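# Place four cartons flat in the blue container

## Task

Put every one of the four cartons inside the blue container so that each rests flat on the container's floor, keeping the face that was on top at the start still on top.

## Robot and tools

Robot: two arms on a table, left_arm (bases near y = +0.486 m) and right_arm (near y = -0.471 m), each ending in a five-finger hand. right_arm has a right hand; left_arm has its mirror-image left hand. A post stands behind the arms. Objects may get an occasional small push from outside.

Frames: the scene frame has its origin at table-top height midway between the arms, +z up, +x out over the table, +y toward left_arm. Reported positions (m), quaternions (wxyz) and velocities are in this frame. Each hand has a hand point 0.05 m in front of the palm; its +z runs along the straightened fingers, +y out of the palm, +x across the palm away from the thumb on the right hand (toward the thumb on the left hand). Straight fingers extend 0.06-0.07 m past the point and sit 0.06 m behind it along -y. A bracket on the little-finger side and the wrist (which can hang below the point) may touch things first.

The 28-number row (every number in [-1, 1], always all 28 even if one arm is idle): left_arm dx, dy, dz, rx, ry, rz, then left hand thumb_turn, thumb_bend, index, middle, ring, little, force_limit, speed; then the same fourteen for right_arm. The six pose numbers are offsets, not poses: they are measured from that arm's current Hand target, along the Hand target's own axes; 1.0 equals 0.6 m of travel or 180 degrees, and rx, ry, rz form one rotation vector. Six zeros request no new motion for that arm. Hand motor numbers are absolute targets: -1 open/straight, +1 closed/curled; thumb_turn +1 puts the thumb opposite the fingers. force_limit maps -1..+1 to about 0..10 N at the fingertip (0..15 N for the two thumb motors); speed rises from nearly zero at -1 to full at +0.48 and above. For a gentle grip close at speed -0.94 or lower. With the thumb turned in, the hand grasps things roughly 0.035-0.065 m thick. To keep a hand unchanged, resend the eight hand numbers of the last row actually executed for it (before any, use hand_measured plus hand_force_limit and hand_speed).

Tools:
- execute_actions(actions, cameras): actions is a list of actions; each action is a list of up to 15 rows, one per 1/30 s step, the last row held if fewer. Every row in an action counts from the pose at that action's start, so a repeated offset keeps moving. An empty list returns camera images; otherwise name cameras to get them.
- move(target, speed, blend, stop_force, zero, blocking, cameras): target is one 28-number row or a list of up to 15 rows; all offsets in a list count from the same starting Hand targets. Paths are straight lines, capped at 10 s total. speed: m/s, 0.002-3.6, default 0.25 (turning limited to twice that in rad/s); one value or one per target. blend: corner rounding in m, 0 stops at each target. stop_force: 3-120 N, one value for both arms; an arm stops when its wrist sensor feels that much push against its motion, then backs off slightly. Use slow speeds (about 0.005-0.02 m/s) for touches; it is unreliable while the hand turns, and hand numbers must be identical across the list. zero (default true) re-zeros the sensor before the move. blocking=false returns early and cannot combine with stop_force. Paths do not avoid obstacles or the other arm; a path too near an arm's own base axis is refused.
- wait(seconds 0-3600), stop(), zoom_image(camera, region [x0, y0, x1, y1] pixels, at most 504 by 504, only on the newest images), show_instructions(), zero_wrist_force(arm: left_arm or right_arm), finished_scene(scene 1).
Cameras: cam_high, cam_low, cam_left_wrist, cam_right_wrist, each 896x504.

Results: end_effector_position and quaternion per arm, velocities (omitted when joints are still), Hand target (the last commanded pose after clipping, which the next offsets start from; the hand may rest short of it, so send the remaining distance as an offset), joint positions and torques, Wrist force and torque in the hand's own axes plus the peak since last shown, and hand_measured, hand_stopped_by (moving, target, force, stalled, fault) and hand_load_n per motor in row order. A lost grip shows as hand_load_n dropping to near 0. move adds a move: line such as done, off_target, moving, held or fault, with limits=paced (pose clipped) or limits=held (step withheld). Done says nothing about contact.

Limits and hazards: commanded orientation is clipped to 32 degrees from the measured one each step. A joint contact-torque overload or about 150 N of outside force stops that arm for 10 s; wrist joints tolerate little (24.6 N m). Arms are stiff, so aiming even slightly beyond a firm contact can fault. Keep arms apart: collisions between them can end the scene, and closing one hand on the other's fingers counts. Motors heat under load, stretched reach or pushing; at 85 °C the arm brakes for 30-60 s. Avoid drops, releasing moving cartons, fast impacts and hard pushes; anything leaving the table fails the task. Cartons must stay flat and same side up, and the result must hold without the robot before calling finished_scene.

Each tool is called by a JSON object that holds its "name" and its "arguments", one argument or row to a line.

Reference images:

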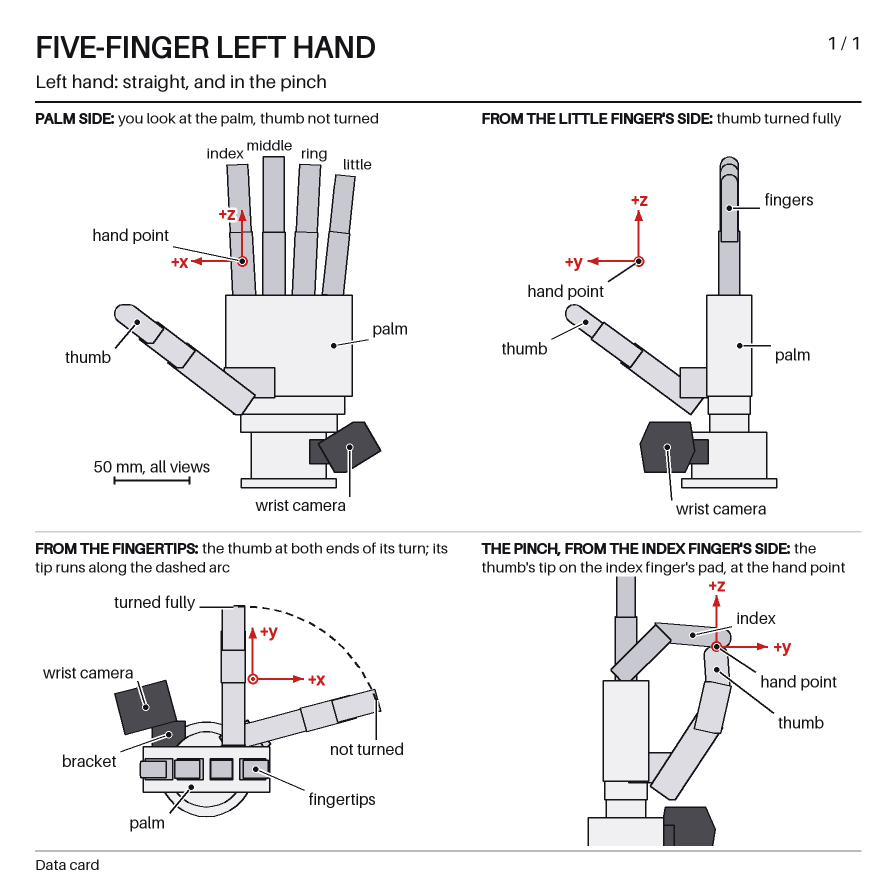

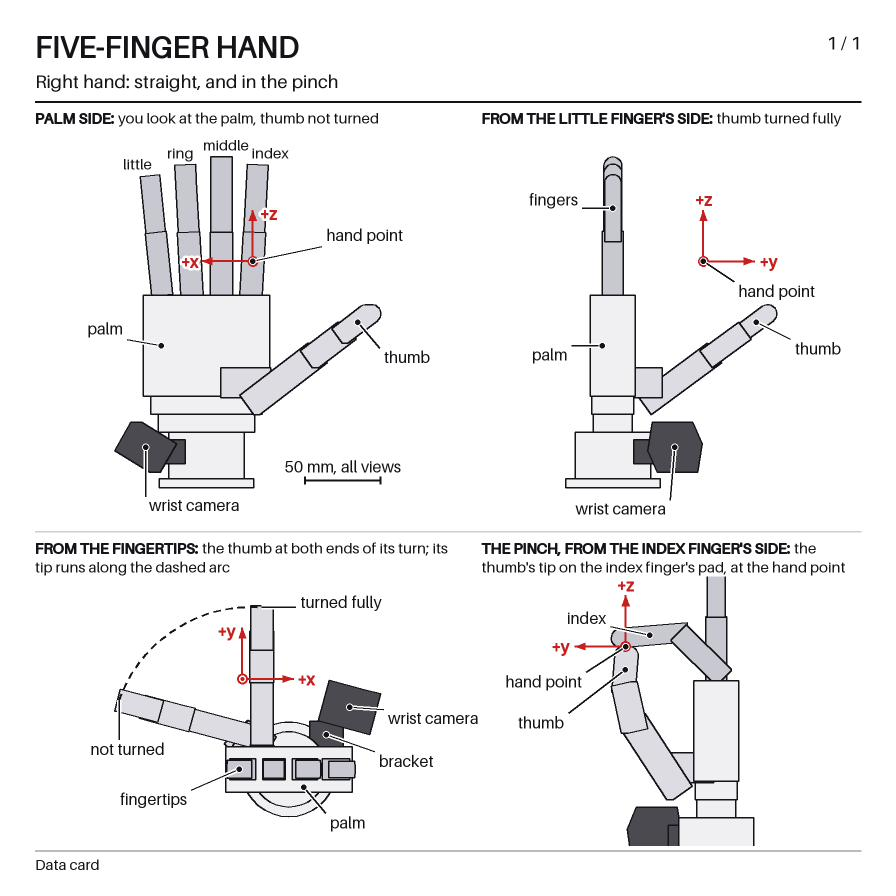

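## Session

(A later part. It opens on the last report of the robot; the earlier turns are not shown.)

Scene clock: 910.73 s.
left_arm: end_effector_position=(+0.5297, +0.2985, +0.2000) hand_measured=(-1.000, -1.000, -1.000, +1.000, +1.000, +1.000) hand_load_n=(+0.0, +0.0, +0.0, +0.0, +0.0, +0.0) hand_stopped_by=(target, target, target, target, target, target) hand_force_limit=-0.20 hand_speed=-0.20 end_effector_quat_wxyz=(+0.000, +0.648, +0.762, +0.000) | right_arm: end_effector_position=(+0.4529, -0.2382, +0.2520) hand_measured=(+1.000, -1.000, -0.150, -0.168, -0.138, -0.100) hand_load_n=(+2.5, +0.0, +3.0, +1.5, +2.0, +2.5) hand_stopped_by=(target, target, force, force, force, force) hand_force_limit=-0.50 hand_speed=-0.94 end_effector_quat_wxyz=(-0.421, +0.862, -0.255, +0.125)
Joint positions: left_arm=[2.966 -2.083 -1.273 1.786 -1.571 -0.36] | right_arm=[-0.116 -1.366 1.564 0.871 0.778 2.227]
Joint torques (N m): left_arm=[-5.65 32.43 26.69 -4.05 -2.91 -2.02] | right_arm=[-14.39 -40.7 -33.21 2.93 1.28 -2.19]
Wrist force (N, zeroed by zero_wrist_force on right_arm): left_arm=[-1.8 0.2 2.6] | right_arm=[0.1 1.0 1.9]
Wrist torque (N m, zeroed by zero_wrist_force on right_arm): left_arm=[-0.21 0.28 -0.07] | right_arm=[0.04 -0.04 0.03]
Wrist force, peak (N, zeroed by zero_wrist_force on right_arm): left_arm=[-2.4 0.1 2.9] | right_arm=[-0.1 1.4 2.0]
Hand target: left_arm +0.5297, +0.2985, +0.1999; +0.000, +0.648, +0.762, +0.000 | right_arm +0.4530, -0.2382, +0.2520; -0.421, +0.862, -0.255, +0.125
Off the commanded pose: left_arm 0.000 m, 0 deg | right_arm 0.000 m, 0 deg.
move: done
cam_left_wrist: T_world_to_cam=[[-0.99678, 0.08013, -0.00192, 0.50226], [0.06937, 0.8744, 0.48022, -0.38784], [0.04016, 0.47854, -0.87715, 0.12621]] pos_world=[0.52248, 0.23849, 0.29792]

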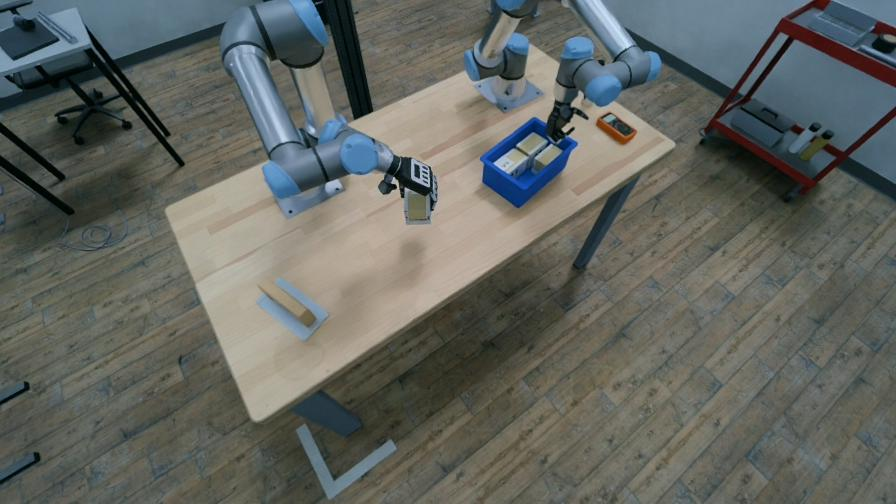

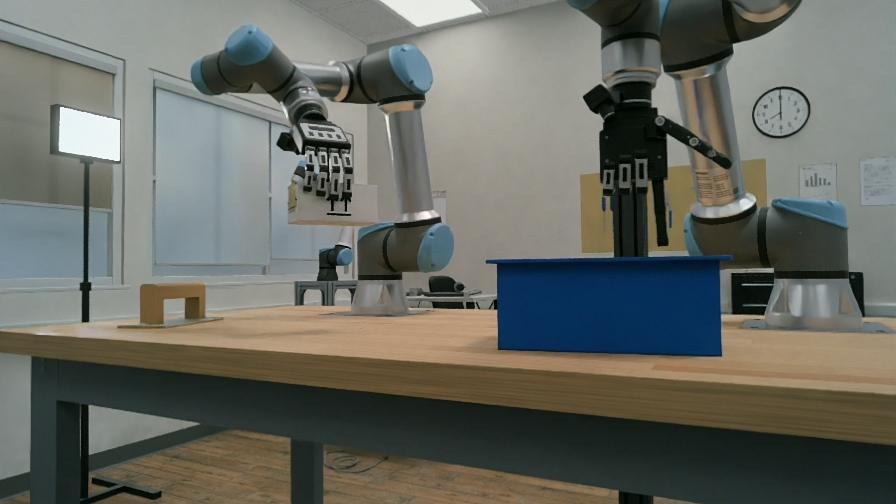

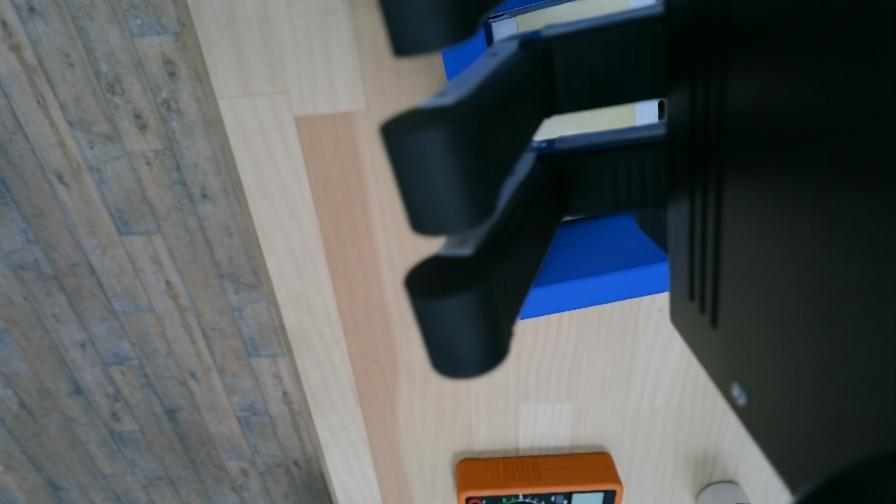

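{"name": "move", "arguments": {
  "target": [0,0,0.075,0,0,0,-1,-1,-1,1,1,1,-0.2,-0.2,0,0,0,0,0,0,1,-1,0.05,0.05,0.05,0.05,-0.5,-0.94],
  "speed": 0.08,
  "stop_force": 6,
  "cameras": ["cam_low", "cam_left_wrist"]
}}

{"name": "move", "arguments": {
  "target": [0,0,0.05,0,0,0,-1,-1,-1,1,1,1,-0.2,-0.2,0,0,0,0,0,0,1,-1,0.05,0.05,0.05,0.05,-0.5,-0.94],
  "speed": 0.008,
  "stop_force": 4,
  "cameras": ["cam_low", "cam_high"]
}}

Scene clock: 945.23 s.
left_arm: end_effector_position=(+0.5297, +0.2985, +0.1549) hand_measured=(-1.000, -1.000, -1.000, +1.000, +1.000, +1.000) hand_load_n=(+0.0, +0.0, +0.0, +0.0, +0.5, +0.0) hand_stopped_by=(target, target, target, target, target, target) hand_force_limit=-0.20 hand_speed=-0.20 end_effector_quat_wxyz=(+0.000, +0.648, +0.762, +0.000) | right_arm: end_effector_position=(+0.4529, -0.2382, +0.2520) hand_measured=(+1.000, -1.000, -0.150, -0.168, -0.138, -0.100) hand_load_n=(+2.5, +0.0, +3.0, +1.5, +2.0, +2.0) hand_stopped_by=(target, target, force, force, force, force) hand_force_limit=-0.50 hand_speed=-0.94 end_effector_quat_wxyz=(-0.421, +0.862, -0.255, +0.125)
Joint positions: left_arm=[2.966 -2.112 -1.347 1.888 -1.572 -0.361] | right_arm=[-0.116 -1.366 1.564 0.871 0.778 2.227]
Joint torques (N m): left_arm=[5.09 32.6 3.84 -0.66 -1.96 2.26] | right_arm=[-14.55 -38.9 -32.64 2.95 1.24 -2.1]
Wrist force (N, zeroed by zero_wrist_force on right_arm): left_arm=[-2.0 -0.2 2.8] | right_arm=[-0.1 1.1 1.8]
Wrist torque (N m, zeroed by zero_wrist_force on right_arm): left_arm=[-0.29 0.33 -0.07] | right_arm=[0.05 -0.01 0.01]
Wrist force, peak (N, zeroed by zero_wrist_force on right_arm): left_arm=[-2.0 -0.4 3.3] | right_arm=[-0.1 1.2 2.0]
Hand target: left_arm +0.5297, +0.2985, +0.1549; +0.000, +0.648, +0.762, +0.000 | right_arm +0.4530, -0.2382, +0.2520; -0.421, +0.862, -0.255, +0.125
Off the commanded pose: left_arm 0.000 m, 0 deg | right_arm 0.000 m, 0 deg.
move: done
cam_left_wrist: T_world_to_cam=[[-0.99679, 0.08009, -0.00182, 0.50216], [0.06937, 0.87434, 0.48033, -0.3662], [0.04006, 0.47866, -0.87709, 0.08666]] pos_world=[0.52248, 0.23849, 0.25282]

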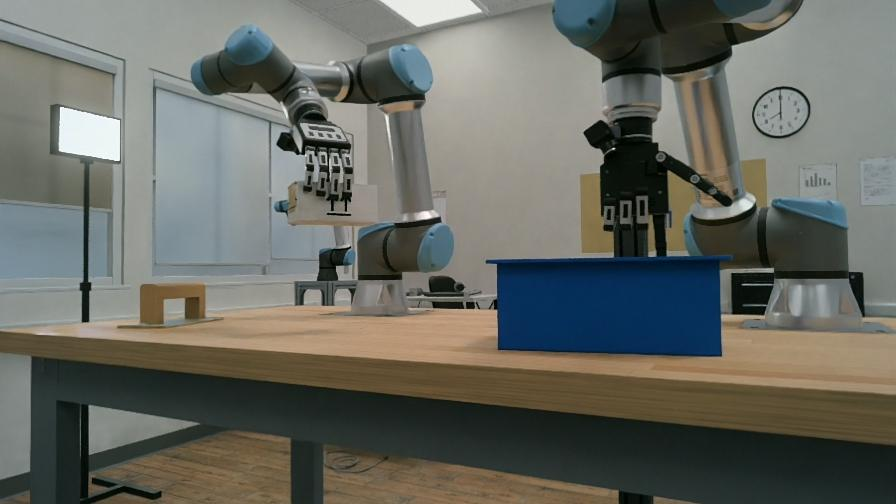

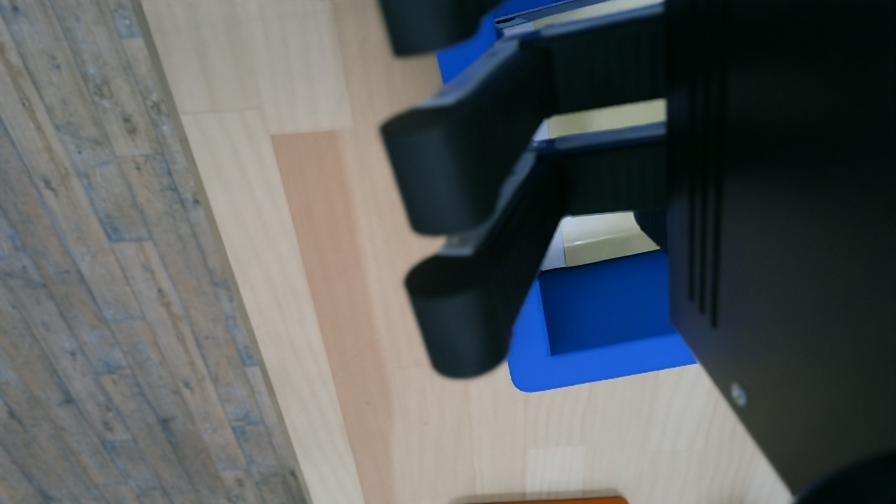

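Scene clock: 948.47 s.
left_arm: end_effector_position=(+0.5297, +0.2985, +0.1382) hand_measured=(-1.000, -1.000, -1.000, +1.000, +1.000, +1.000) hand_load_n=(+0.0, +0.0, +0.0, +0.0, +0.0, +0.0) hand_stopped_by=(target, target, target, target, target, target) hand_force_limit=-0.20 hand_speed=-0.20 end_effector_quat_wxyz=(+0.000, +0.648, +0.762, +0.000) | right_arm: end_effector_position=(+0.4529, -0.2382, +0.2520) hand_measured=(+1.000, -1.000, -0.150, -0.168, -0.138, -0.100) hand_load_n=(+2.5, +0.0, +3.0, +1.5, +2.0, +2.0) hand_stopped_by=(target, target, force, force, force, force) hand_force_limit=-0.50 hand_speed=-0.94 end_effector_quat_wxyz=(-0.421, +0.862, -0.255, +0.125)
Joint positions: left_arm=[2.966 -2.125 -1.371 1.925 -1.572 -0.361] | right_arm=[-0.116 -1.366 1.564 0.871 0.778 2.227]
Joint torques (N m): left_arm=[6.3 47.54 24.19 -3.61 -0.28 2.18] | right_arm=[-14.32 -38.16 -32.79 2.88 1.24 -1.92]
Wrist force (N, zeroed by zero_wrist_force on right_arm): left_arm=[-1.8 -0.3 -0.8] | right_arm=[-0.1 1.3 1.8]
Wrist torque (N m, zeroed by zero_wrist_force on right_arm): left_arm=[-0.05 0.26 -0.06] | right_arm=[0.08 0.00 0.02]
Wrist force, peak (N, zeroed by zero_wrist_force on right_arm): left_arm=[-1.8 -0.5 -6.0] | right_arm=[-0.2 1.3 1.9]
Hand target: left_arm +0.5297, +0.2985, +0.1382; +0.000, +0.648, +0.762, +0.000 (not the last commanded pose) | right_arm +0.4530, -0.2382, +0.2520; -0.421, +0.862, -0.255, +0.125
Off the commanded pose: left_arm 0.013 m, 0 deg | right_arm 0.000 m, 0 deg.
move: contact (left_arm)
Images, in order (width x height): cam_high 896x504, cam_low 896x504.

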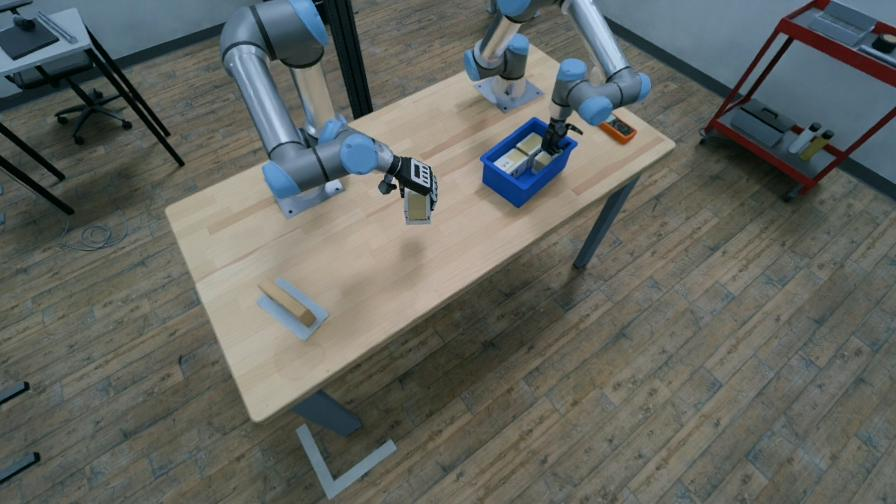

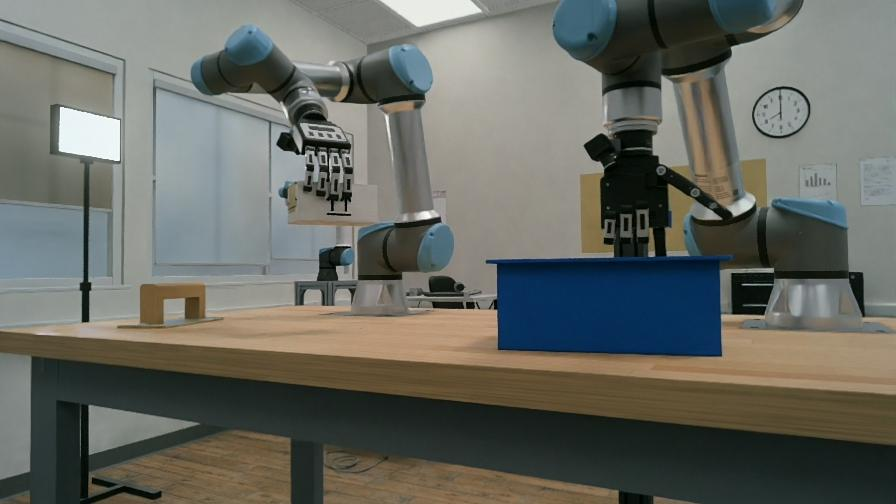

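{"name": "move", "arguments": {
  "target": [-0.06,0,0,0,0,0,-1,-1,-1,1,1,1,-0.2,-0.2,0,0,0,0,0,0,1,-1,0.05,0.05,0.05,0.05,-0.5,-0.94],
  "speed": 0.015,
  "cameras": ["cam_high", "cam_left_wrist"]
}}

{"name": "zoom_image", "arguments": {
  "camera": "cam_high",
  "region": [470, 105, 590, 215]
}}

Scene clock: 959.43 s.
left_arm: end_effector_position=(+0.5355, +0.2630, +0.1382) hand_measured=(-1.000, -1.000, -1.000, +1.000, +1.000, +1.000) hand_load_n=(+0.0, +0.0, +0.0, +0.0, +0.0, +0.0) hand_stopped_by=(target, target, target, target, target, target) hand_force_limit=-0.20 hand_speed=-0.20 end_effector_quat_wxyz=(+0.000, +0.648, +0.762, +0.000) | right_arm: end_effector_position=(+0.4529, -0.2382, +0.2520) hand_measured=(+1.000, -1.000, -0.150, -0.168, -0.138, -0.100) hand_load_n=(+2.5, +0.0, +3.0, +1.5, +2.5, +2.0) hand_stopped_by=(target, target, force, force, force, force) hand_force_limit=-0.50 hand_speed=-0.94 end_effector_quat_wxyz=(-0.421, +0.862, -0.255, +0.125)
Joint positions: left_arm=[2.9 -2.177 -1.287 1.893 -1.572 -0.427] | right_arm=[-0.116 -1.366 1.564 0.871 0.778 2.227]
Joint torques (N m): left_arm=[-7.87 33.35 26.44 -2.99 2.77 -1.86] | right_arm=[-13.81 -35.95 -32.84 2.69 1.16 -1.76]
Wrist force (N, zeroed by zero_wrist_force on right_arm): left_arm=[3.0 -0.3 -2.1] | right_arm=[-0.2 1.2 1.9]
Wrist torque (N m, zeroed by zero_wrist_force on right_arm): left_arm=[0.04 0.18 0.21] | right_arm=[0.06 0.00 0.02]
Wrist force, peak (N, zeroed by zero_wrist_force on right_arm): left_arm=[2.9 -0.3 -3.4] | right_arm=[0.0 1.2 2.0]
Hand target: left_arm +0.5355, +0.2630, +0.1382; +0.000, +0.648, +0.762, +0.000 | right_arm +0.4530, -0.2382, +0.2520; -0.421, +0.862, -0.255, +0.125
Off the commanded pose: left_arm 0.000 m, 0 deg | right_arm 0.000 m, 0 deg.
move: done
cam_left_wrist: T_world_to_cam=[[-0.99679, 0.08009, -0.00182, 0.51074], [0.06937, 0.87434, 0.48033, -0.32763], [0.04006, 0.47866, -0.87709, 0.08872]] pos_world=[0.52828, 0.20309, 0.23612]

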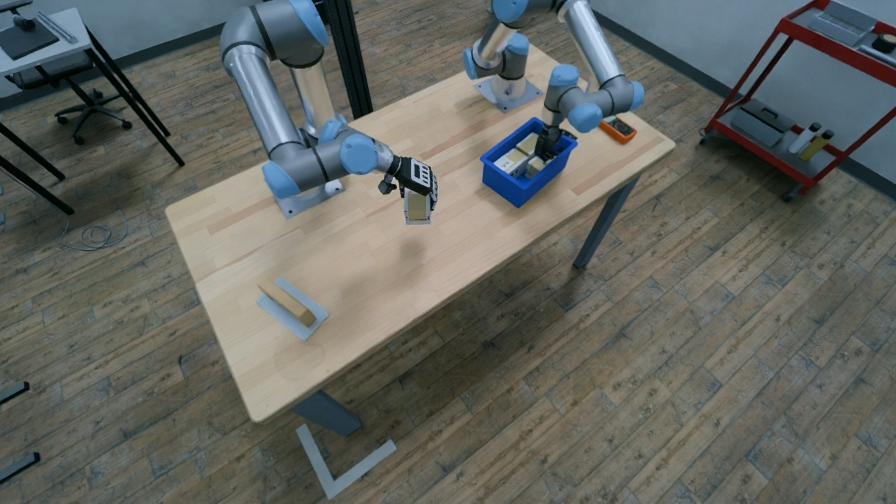

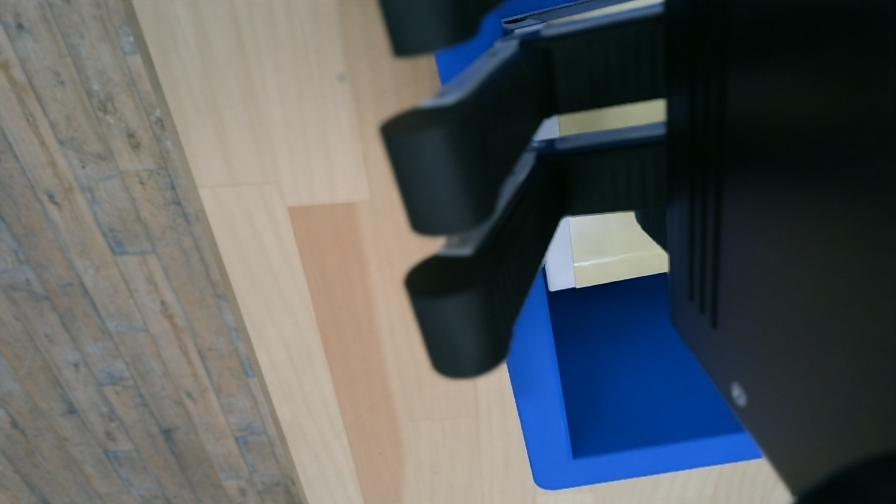

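Scaled by 4.200 from the camera's image (finer frame: 1280x720).

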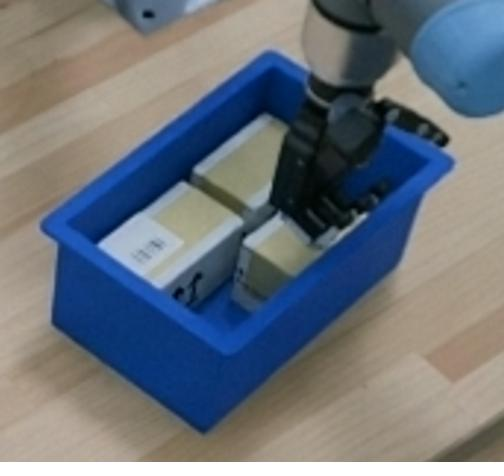

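{"name": "move", "arguments": {
  "target": [-0.1667,0,0,0,0,0,-1,-1,-1,1,1,1,-0.2,-0.2,0,0,0,0,0,0,1,-1,0.05,0.05,0.05,0.05,-0.5,-0.94],
  "speed": 0.025,
  "cameras": ["cam_high", "cam_left_wrist"]
}}

{"name": "zoom_image", "arguments": {
  "camera": "cam_high",
  "region": [470, 105, 590, 215]
}}

Scene clock: 969.57 s.
left_arm: end_effector_position=(+0.5516, +0.1643, +0.1381) hand_measured=(-1.000, -1.000, -1.000, +1.000, +1.000, +1.000) hand_load_n=(+0.0, +0.0, -1.0, +0.0, +0.0, +0.0) hand_stopped_by=(target, target, target, target, target, target) hand_force_limit=-0.20 hand_speed=-0.20 end_effector_quat_wxyz=(+0.000, +0.648, +0.762, +0.000) | right_arm: end_effector_position=(+0.4529, -0.2382, +0.2520) hand_measured=(+1.000, -1.000, -0.150, -0.168, -0.138, -0.100) hand_load_n=(+2.5, +0.5, +3.5, +1.5, +2.0, +2.5) hand_stopped_by=(target, target, force, force, force, force) hand_force_limit=-0.50 hand_speed=-0.94 end_effector_quat_wxyz=(-0.421, +0.862, -0.255, +0.125)
Joint positions: left_arm=[2.741 -2.352 -0.985 1.767 -1.572 -0.586] | right_arm=[-0.116 -1.366 1.564 0.871 0.778 2.227]
Joint torques (N m): left_arm=[-6.98 36.22 25.58 -2.66 0.65 -2.12] | right_arm=[-13.17 -33.41 -33.01 2.59 1.19 -1.63]
Wrist force (N, zeroed by zero_wrist_force on right_arm): left_arm=[3.5 0.5 -5.5] | right_arm=[-0.1 1.1 1.9]
Wrist torque (N m, zeroed by zero_wrist_force on right_arm): left_arm=[0.25 0.21 0.23] | right_arm=[0.05 -0.02 0.02]
Wrist force, peak (N, zeroed by zero_wrist_force on right_arm): left_arm=[3.1 0.8 -6.6] | right_arm=[-0.1 1.3 2.0]
Hand target: left_arm +0.5516, +0.1643, +0.1382; +0.000, +0.648, +0.762, +0.000 | right_arm +0.4530, -0.2382, +0.2520; -0.421, +0.862, -0.255, +0.125
Off the commanded pose: left_arm 0.000 m, 0 deg | right_arm 0.000 m, 0 deg.
move: done
cam_left_wrist: T_world_to_cam=[[-0.99679, 0.08009, -0.00182, 0.5347], [0.06937, 0.87434, 0.48033, -0.24236], [0.04006, 0.47866, -0.87709, 0.13537]] pos_world=[0.54438, 0.10429, 0.23612]

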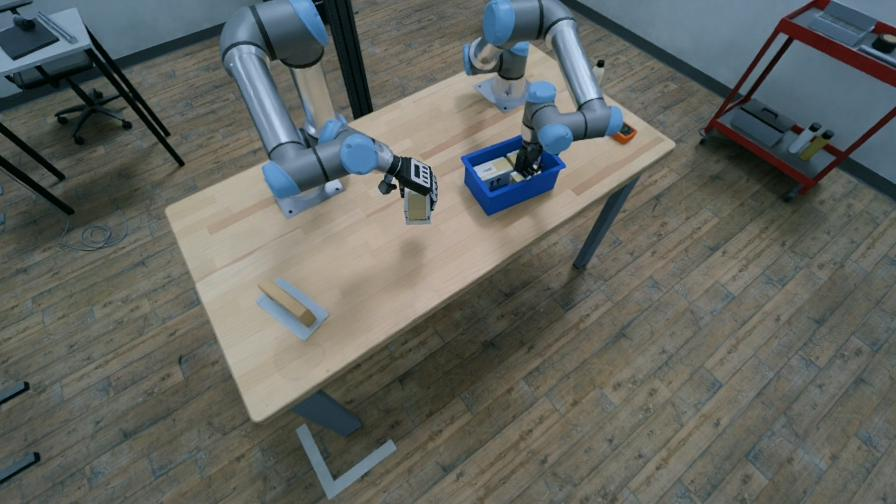

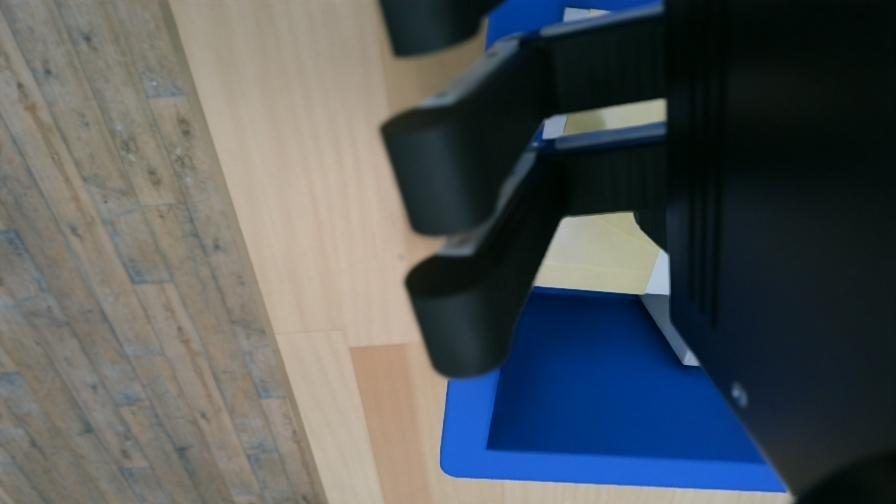

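Scaled by 4.200 from the camera's image (finer frame: 1280x720).

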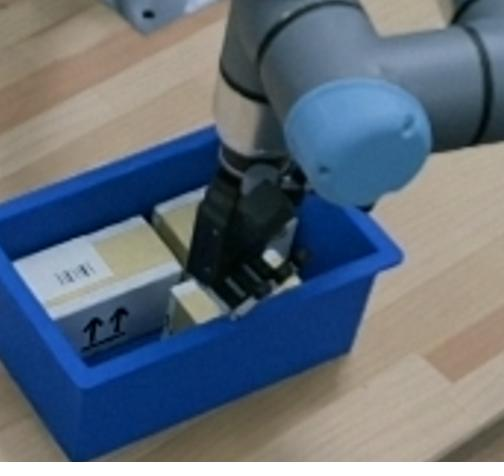

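{"name": "move", "arguments": {
  "target": [
    [0,0,-0.1667,0,0,0,-1,-1,-1,1,1,1,-0.2,-0.2,0,0,0,0,0,0,1,-1,0.05,0.05,0.05,0.05,-0.5,-0.94],
    [0.0968,-0.2787,-0.4953,0.0125,-0.1550,0.0501,-1,-1,-1,1,1,1,-0.2,-0.2,0,0,0,0,0,0,1,-1,0.05,0.05,0.05,0.05,-0.5,-0.94],
    [0.0968,-0.2787,-0.4953,0.0125,-0.1550,0.0501,-1,-1,-1,-1,-1,-1,-0.2,-0.2,0,0,0,0,0,0,1,-1,0.05,0.05,0.05,0.05,-0.5,-0.94]
  ],
  "speed": 0.15,
  "cameras": ["cam_high", "cam_low", "cam_left_wrist"]
}}

{"name": "zoom_image", "arguments": {
  "camera": "cam_high",
  "region": [450, 105, 580, 225]
}}

{"name": "zoom_image", "arguments": {
  "camera": "cam_left_wrist",
  "region": [200, 20, 600, 460]
}}

Scene clock: 987.03 s.
left_arm: end_effector_position=(+0.3771, +0.1944, +0.4353) hand_measured=(-1.000, -1.000, -1.000, -1.000, -1.000, -1.000) hand_load_n=(+0.0, +0.0, -0.5, +0.0, +0.0, +0.0) hand_stopped_by=(target, target, target, target, target, target) hand_force_limit=-0.20 hand_speed=-0.20 end_effector_quat_wxyz=(+0.171, +0.686, +0.687, -0.170) | right_arm: end_effector_position=(+0.4529, -0.2382, +0.2520) hand_measured=(+1.000, -1.000, -0.150, -0.168, -0.138, -0.100) hand_load_n=(+2.5, +0.5, +3.0, +1.5, +2.0, +2.0) hand_stopped_by=(target, target, force, force, force, force) hand_force_limit=-0.50 hand_speed=-0.94 end_effector_quat_wxyz=(-0.421, +0.862, -0.255, +0.125)
Joint positions: left_arm=[2.949 -1.695 -1.195 1.434 -1.096 -0.245] | right_arm=[-0.116 -1.366 1.564 0.871 0.778 2.227]
Joint torques (N m): left_arm=[7.08 31.21 5.24 -3.71 2.82 2.55] | right_arm=[-13.28 -30.81 -32.77 2.42 1.14 -1.45]
Wrist force (N, zeroed by zero_wrist_force on right_arm): left_arm=[-1.0 0.0 2.3] | right_arm=[-0.1 1.2 1.8]
Wrist torque (N m, zeroed by zero_wrist_force on right_arm): left_arm=[-0.21 0.19 -0.15] | right_arm=[0.06 -0.01 0.02]
Wrist force, peak (N, zeroed by zero_wrist_force on right_arm): left_arm=[3.2 0.4 -6.8] | right_arm=[0.1 1.3 2.0]
Hand target: left_arm +0.3771, +0.1944, +0.4353; +0.171, +0.686, +0.687, -0.170 | right_arm +0.4530, -0.2382, +0.2520; -0.421, +0.862, -0.255, +0.125
Off the commanded pose: left_arm 0.000 m, 0 deg | right_arm 0.000 m, 0 deg.
move: done
cam_left_wrist: T_world_to_cam=[[-0.9711, 0.20983, -0.11376, 0.3727], [0.20835, 0.97774, 0.02492, -0.2736], [0.11645, 0.0005, -0.9932, 0.50324]] pos_world=[0.36033, 0.18905, 0.54903]

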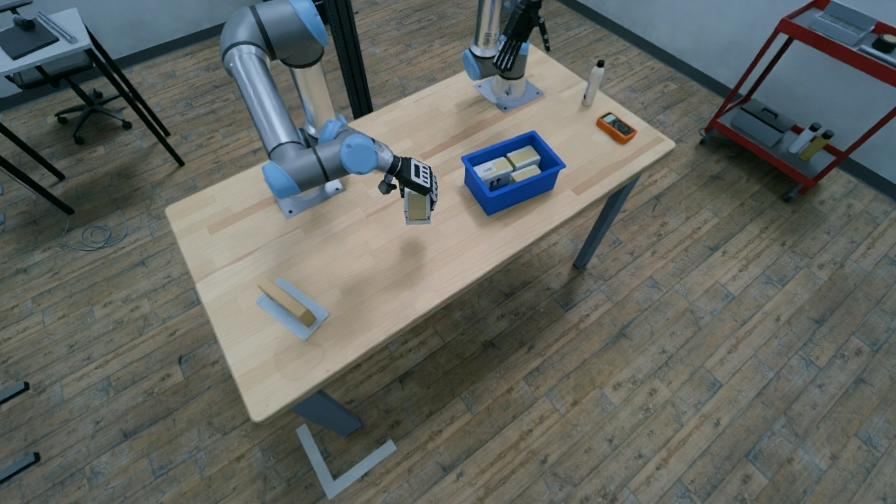

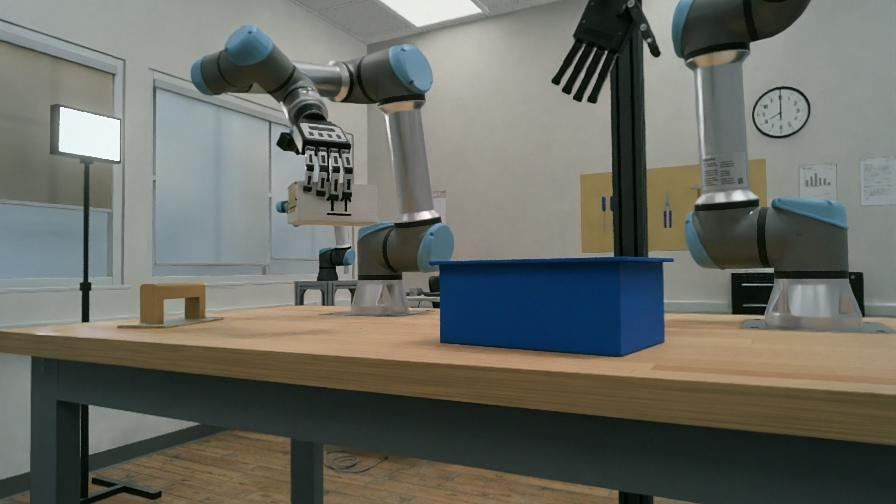

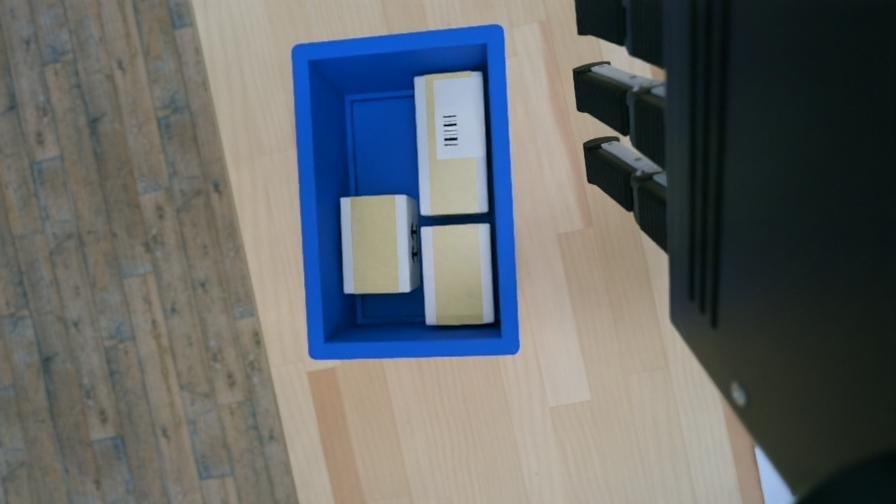

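Scaled by 3.877 from the camera's image (finer frame: 1280x720).

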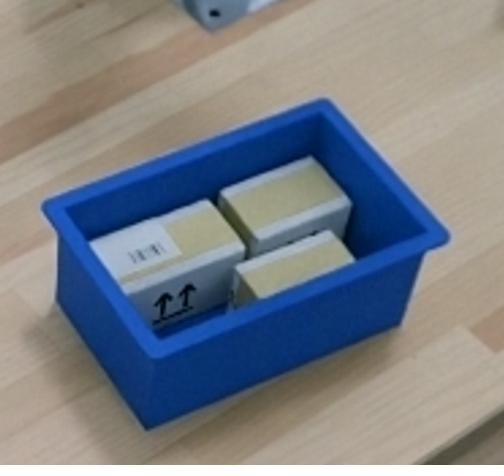

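Scaled by 1.145 from the camera's image (finer frame: 1280x720).

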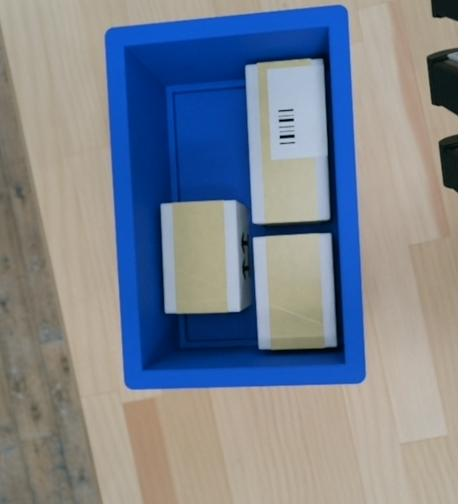

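{"name": "move", "arguments": {
  "target": [0.2283,0.3132,0.3228,0.0130,0.1550,0.0524,-1,-1,-1,1,1,1,-0.2,-0.2,0,0,0,0,0,0,1,-1,0.05,0.05,0.05,0.05,-0.5,-0.94],
  "speed": 0.2,
  "cameras": ["cam_high", "cam_low", "cam_left_wrist"]
}}

{"name": "zoom_image", "arguments": {
  "camera": "cam_high",
  "region": [450, 85, 590, 225]
}}

{"name": "zoom_image", "arguments": {
  "camera": "cam_low",
  "region": [420, 100, 700, 370]
}}

Scene clock: 1031.33 s.
left_arm: end_effector_position=(+0.5650, +0.2250, +0.2001) hand_measured=(-1.000, -1.000, -1.000, +1.000, +1.000, +1.000) hand_load_n=(+0.0, +0.0, +0.0, +0.0, +0.0, +0.0) hand_stopped_by=(target, target, target, target, target, target) hand_force_limit=-0.20 hand_speed=-0.20 end_effector_quat_wxyz=(+0.000, +0.764, +0.646, +0.000) | right_arm: end_effector_position=(+0.4529, -0.2382, +0.2520) hand_measured=(+1.000, -1.000, -0.150, -0.168, -0.138, -0.100) hand_load_n=(+2.0, +0.5, +3.0, +2.0, +2.5, +2.5) hand_stopped_by=(target, target, force, force, force, force) hand_force_limit=-0.50 hand_speed=-0.94 end_effector_quat_wxyz=(-0.421, +0.862, -0.255, +0.125)
Joint positions: left_arm=[2.877 -2.207 -1.074 1.711 -1.572 -0.121] | right_arm=[-0.116 -1.366 1.564 0.871 0.778 2.227]
Joint torques (N m): left_arm=[-6.36 37.07 26.43 -3.92 -2.62 2.35] | right_arm=[-13.05 -29.12 -32.83 2.29 1.09 -1.41]
Wrist force (N, zeroed by zero_wrist_force on right_arm): left_arm=[-2.3 0.0 2.8] | right_arm=[-0.2 1.2 1.8]
Wrist torque (N m, zeroed by zero_wrist_force on right_arm): left_arm=[-0.26 0.39 -0.30] | right_arm=[0.07 0.01 0.02]
Wrist force, peak (N, zeroed by zero_wrist_force on right_arm): left_arm=[-2.0 0.5 3.8] | right_arm=[0.0 1.1 2.0]
Hand target: left_arm +0.5651, +0.2250, +0.2001; +0.000, +0.764, +0.646, +0.000 | right_arm +0.4530, -0.2382, +0.2520; -0.421, +0.862, -0.255, +0.125
Off the commanded pose: left_arm 0.000 m, 0 deg | right_arm 0.000 m, 0 deg.
move: done
cam_left_wrist: T_world_to_cam=[[-0.91765, 0.39738, -0.00175, 0.42727], [0.34775, 0.80516, 0.48041, -0.46791], [0.19232, 0.44024, -0.87704, 0.08264]] pos_world=[0.5389, 0.17058, 0.29802]

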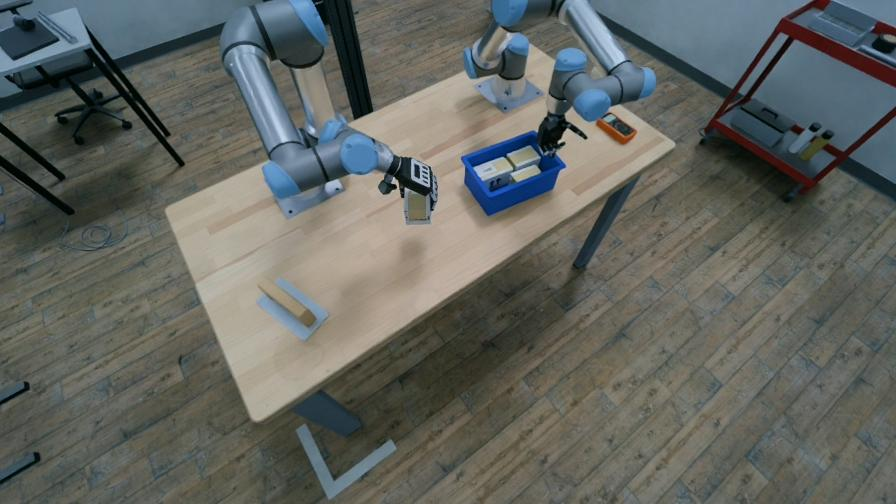

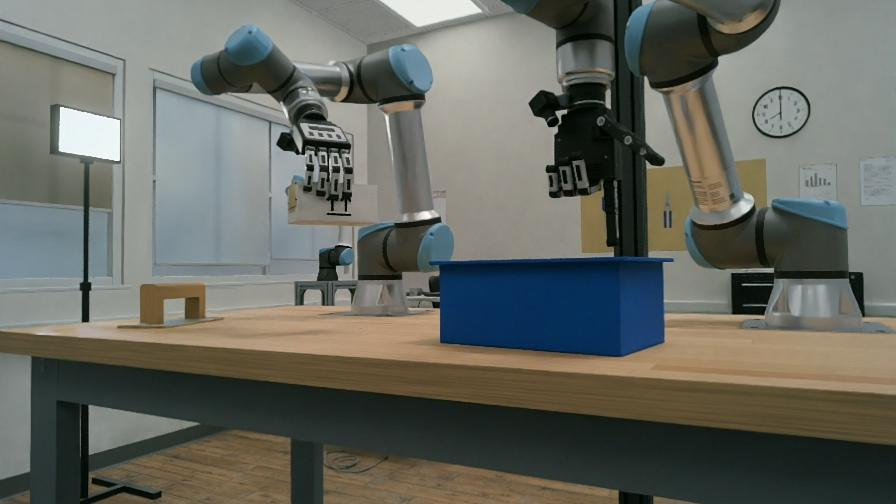

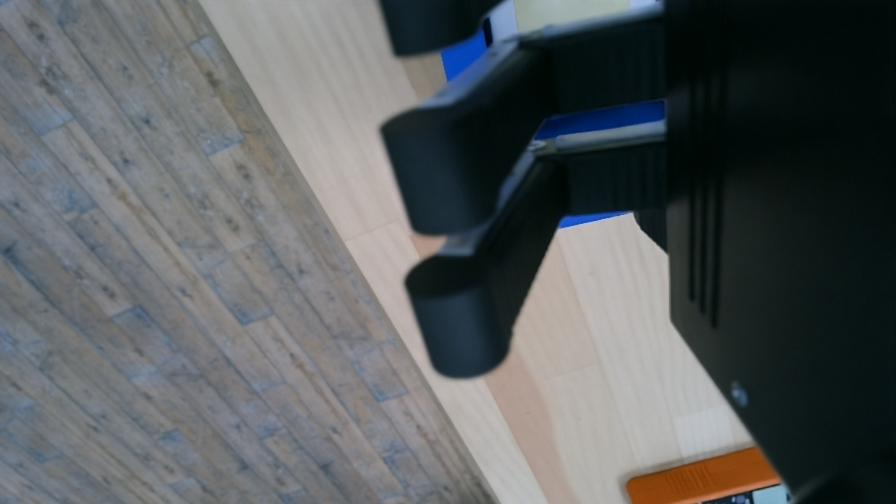

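Scaled by 3.600 from the camera's image (finer frame: 1280x720).

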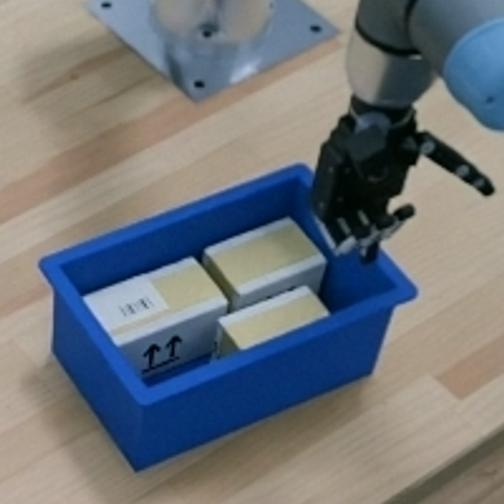

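Scaled by 1.800 from the camera's image (finer frame: 1280x720).

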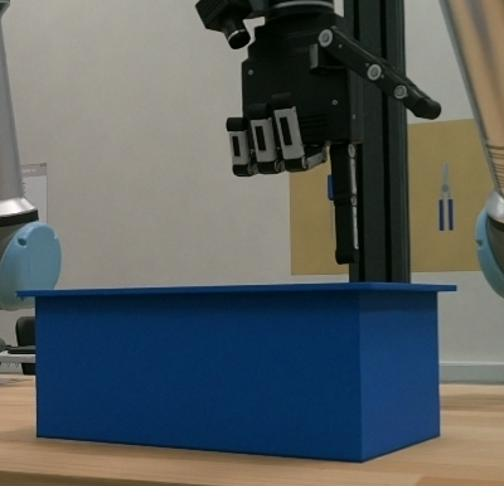

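{"name": "zoom_image", "arguments": {
  "camera": "cam_high",
  "region": [520, 110, 580, 190]
}}

Scaled by 6.300 from the camera's image (finer frame: 1280x720).

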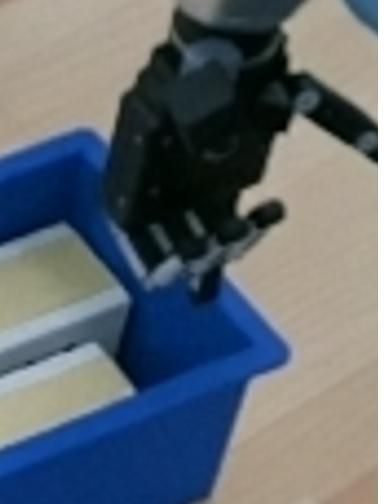

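{"name": "move", "arguments": {
  "target": [
    [-0.01,-0.0133,0,0,0,0,-1,-1,-1,1,1,1,-0.2,-0.2,0,0,0,0,0,0,1,-1,0.05,0.05,0.05,0.05,-0.5,-0.94],
    [-0.01,-0.0133,0.1583,0,0,0,-1,-1,-1,1,1,1,-0.2,-0.2,0,0,0,0,0,0,1,-1,0.05,0.05,0.05,0.05,-0.5,-0.94]
  ],
  "speed": 0.06,
  "stop_force": 6,
  "cameras": ["cam_high", "cam_left_wrist"]
}}

{"name": "zoom_image", "arguments": {
  "camera": "cam_high",
  "region": [450, 85, 590, 225]
}}

Scene clock: 1088.20 s.
left_arm: end_effector_position=(+0.5562, +0.2205, +0.1051) hand_measured=(-1.000, -1.000, -1.000, +1.000, +1.000, +1.000) hand_load_n=(+0.0, -0.5, +0.0, +0.0, +0.0, +0.0) hand_stopped_by=(target, target, target, target, target, target) hand_force_limit=-0.20 hand_speed=-0.20 end_effector_quat_wxyz=(+0.000, +0.764, +0.646, +0.000) | right_arm: end_effector_position=(+0.4530, -0.2382, +0.2520) hand_measured=(+1.000, -1.000, -0.150, -0.168, -0.138, -0.100) hand_load_n=(+2.5, +0.5, +3.0, +2.0, +2.5, +2.5) hand_stopped_by=(target, target, force, force, force, force) hand_force_limit=-0.50 hand_speed=-0.94 end_effector_quat_wxyz=(-0.421, +0.862, -0.255, +0.125)
Joint positions: left_arm=[2.864 -2.254 -1.246 1.929 -1.572 -0.134] | right_arm=[-0.116 -1.366 1.564 0.871 0.778 2.227]
Joint torques (N m): left_arm=[6.7 37.3 4.84 -0.15 -1.36 2.42] | right_arm=[-13.22 -28.8 -33.09 2.24 1.11 -1.27]
Wrist force (N, zeroed by zero_wrist_force on right_arm): left_arm=[-1.9 -2.7 1.9] | right_arm=[0.1 1.1 1.9]
Wrist torque (N m, zeroed by zero_wrist_force on right_arm): left_arm=[-0.38 0.29 -0.01] | right_arm=[0.04 -0.04 0.03]
Wrist force, peak (N, zeroed by zero_wrist_force on right_arm): left_arm=[-2.5 -3.5 0.5] | right_arm=[-0.2 1.1 2.1]
Hand target: left_arm +0.5562, +0.2205, +0.1051; +0.000, +0.764, +0.646, +0.000 | right_arm +0.4530, -0.2382, +0.2520; -0.421, +0.862, -0.255, +0.125
Off the commanded pose: left_arm 0.000 m, 0 deg | right_arm 0.000 m, 0 deg.
move: done
cam_left_wrist: T_world_to_cam=[[-0.91763, 0.39743, -0.00158, 0.42066], [0.34785, 0.80506, 0.48049, -0.41561], [0.19223, 0.44036, -0.877, 0.00303]] pos_world=[0.53, 0.16608, 0.20302]

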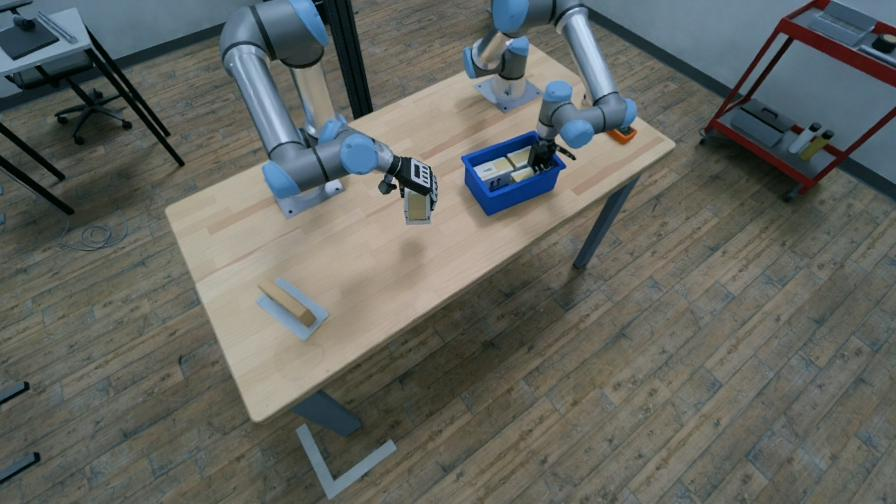

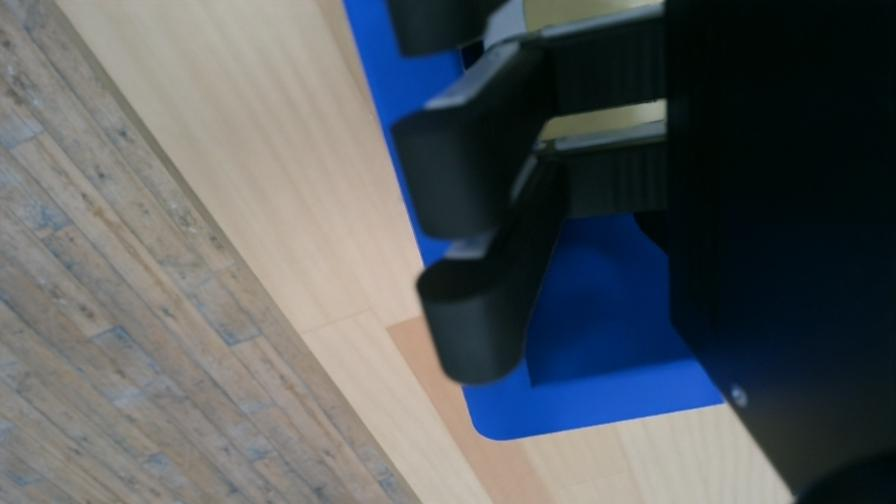

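Scaled by 3.600 from the camera's image (finer frame: 1280x720).

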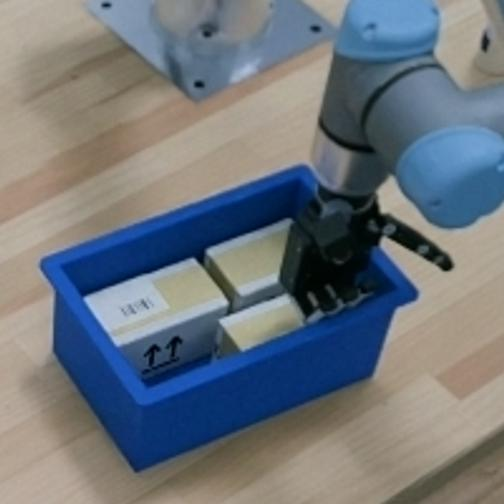

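{"name": "move", "arguments": {
  "target": [0,-0.0117,0,0,0,0,-1,-1,-1,1,1,1,-0.2,-0.2,0,0,0,0,0,0,1,-1,0.05,0.05,0.05,0.05,-0.5,-0.94],
  "speed": 0.03,
  "cameras": []
}}

Scene clock: 1101.40 s.
left_arm: end_effector_position=(+0.5493, +0.2216, +0.1051) hand_measured=(-1.000, -1.000, -1.000, +1.000, +1.000, +1.000) hand_load_n=(+0.0, +0.0, -0.5, +0.0, +0.0, +0.0) hand_stopped_by=(target, target, target, target, target, target) hand_force_limit=-0.20 hand_speed=-0.20 end_effector_quat_wxyz=(+0.000, +0.764, +0.646, +0.000) | right_arm: end_effector_position=(+0.4530, -0.2382, +0.2520) hand_measured=(+1.000, -1.000, -0.150, -0.168, -0.138, -0.100) hand_load_n=(+2.0, +0.5, +3.0, +1.5, +2.5, +2.0) hand_stopped_by=(target, target, force, force, force, force) hand_force_limit=-0.50 hand_speed=-0.94 end_effector_quat_wxyz=(-0.421, +0.862, -0.255, +0.125)
Joint positions: left_arm=[2.862 -2.238 -1.272 1.94 -1.572 -0.136] | right_arm=[-0.116 -1.366 1.564 0.871 0.778 2.227]
Joint torques (N m): left_arm=[-6.47 54.33 3.75 -0.75 1.54 -2.14] | right_arm=[-13.17 -28.67 -32.85 2.2 1.16 -1.17]
Wrist force (N, zeroed by zero_wrist_force on right_arm): left_arm=[-2.2 0.1 2.8] | right_arm=[-0.2 1.2 1.9]
Wrist torque (N m, zeroed by zero_wrist_force on right_arm): left_arm=[-0.23 0.36 -0.10] | right_arm=[0.06 0.01 0.02]
Wrist force, peak (N, zeroed by zero_wrist_force on right_arm): left_arm=[-1.8 -2.7 2.3] | right_arm=[-0.1 1.2 2.0]
Hand target: left_arm +0.5493, +0.2216, +0.1051; +0.000, +0.764, +0.646, +0.000 | right_arm +0.4530, -0.2382, +0.2520; -0.421, +0.862, -0.255, +0.125
Off the commanded pose: left_arm 0.000 m, 0 deg | right_arm 0.000 m, 0 deg.
move: done


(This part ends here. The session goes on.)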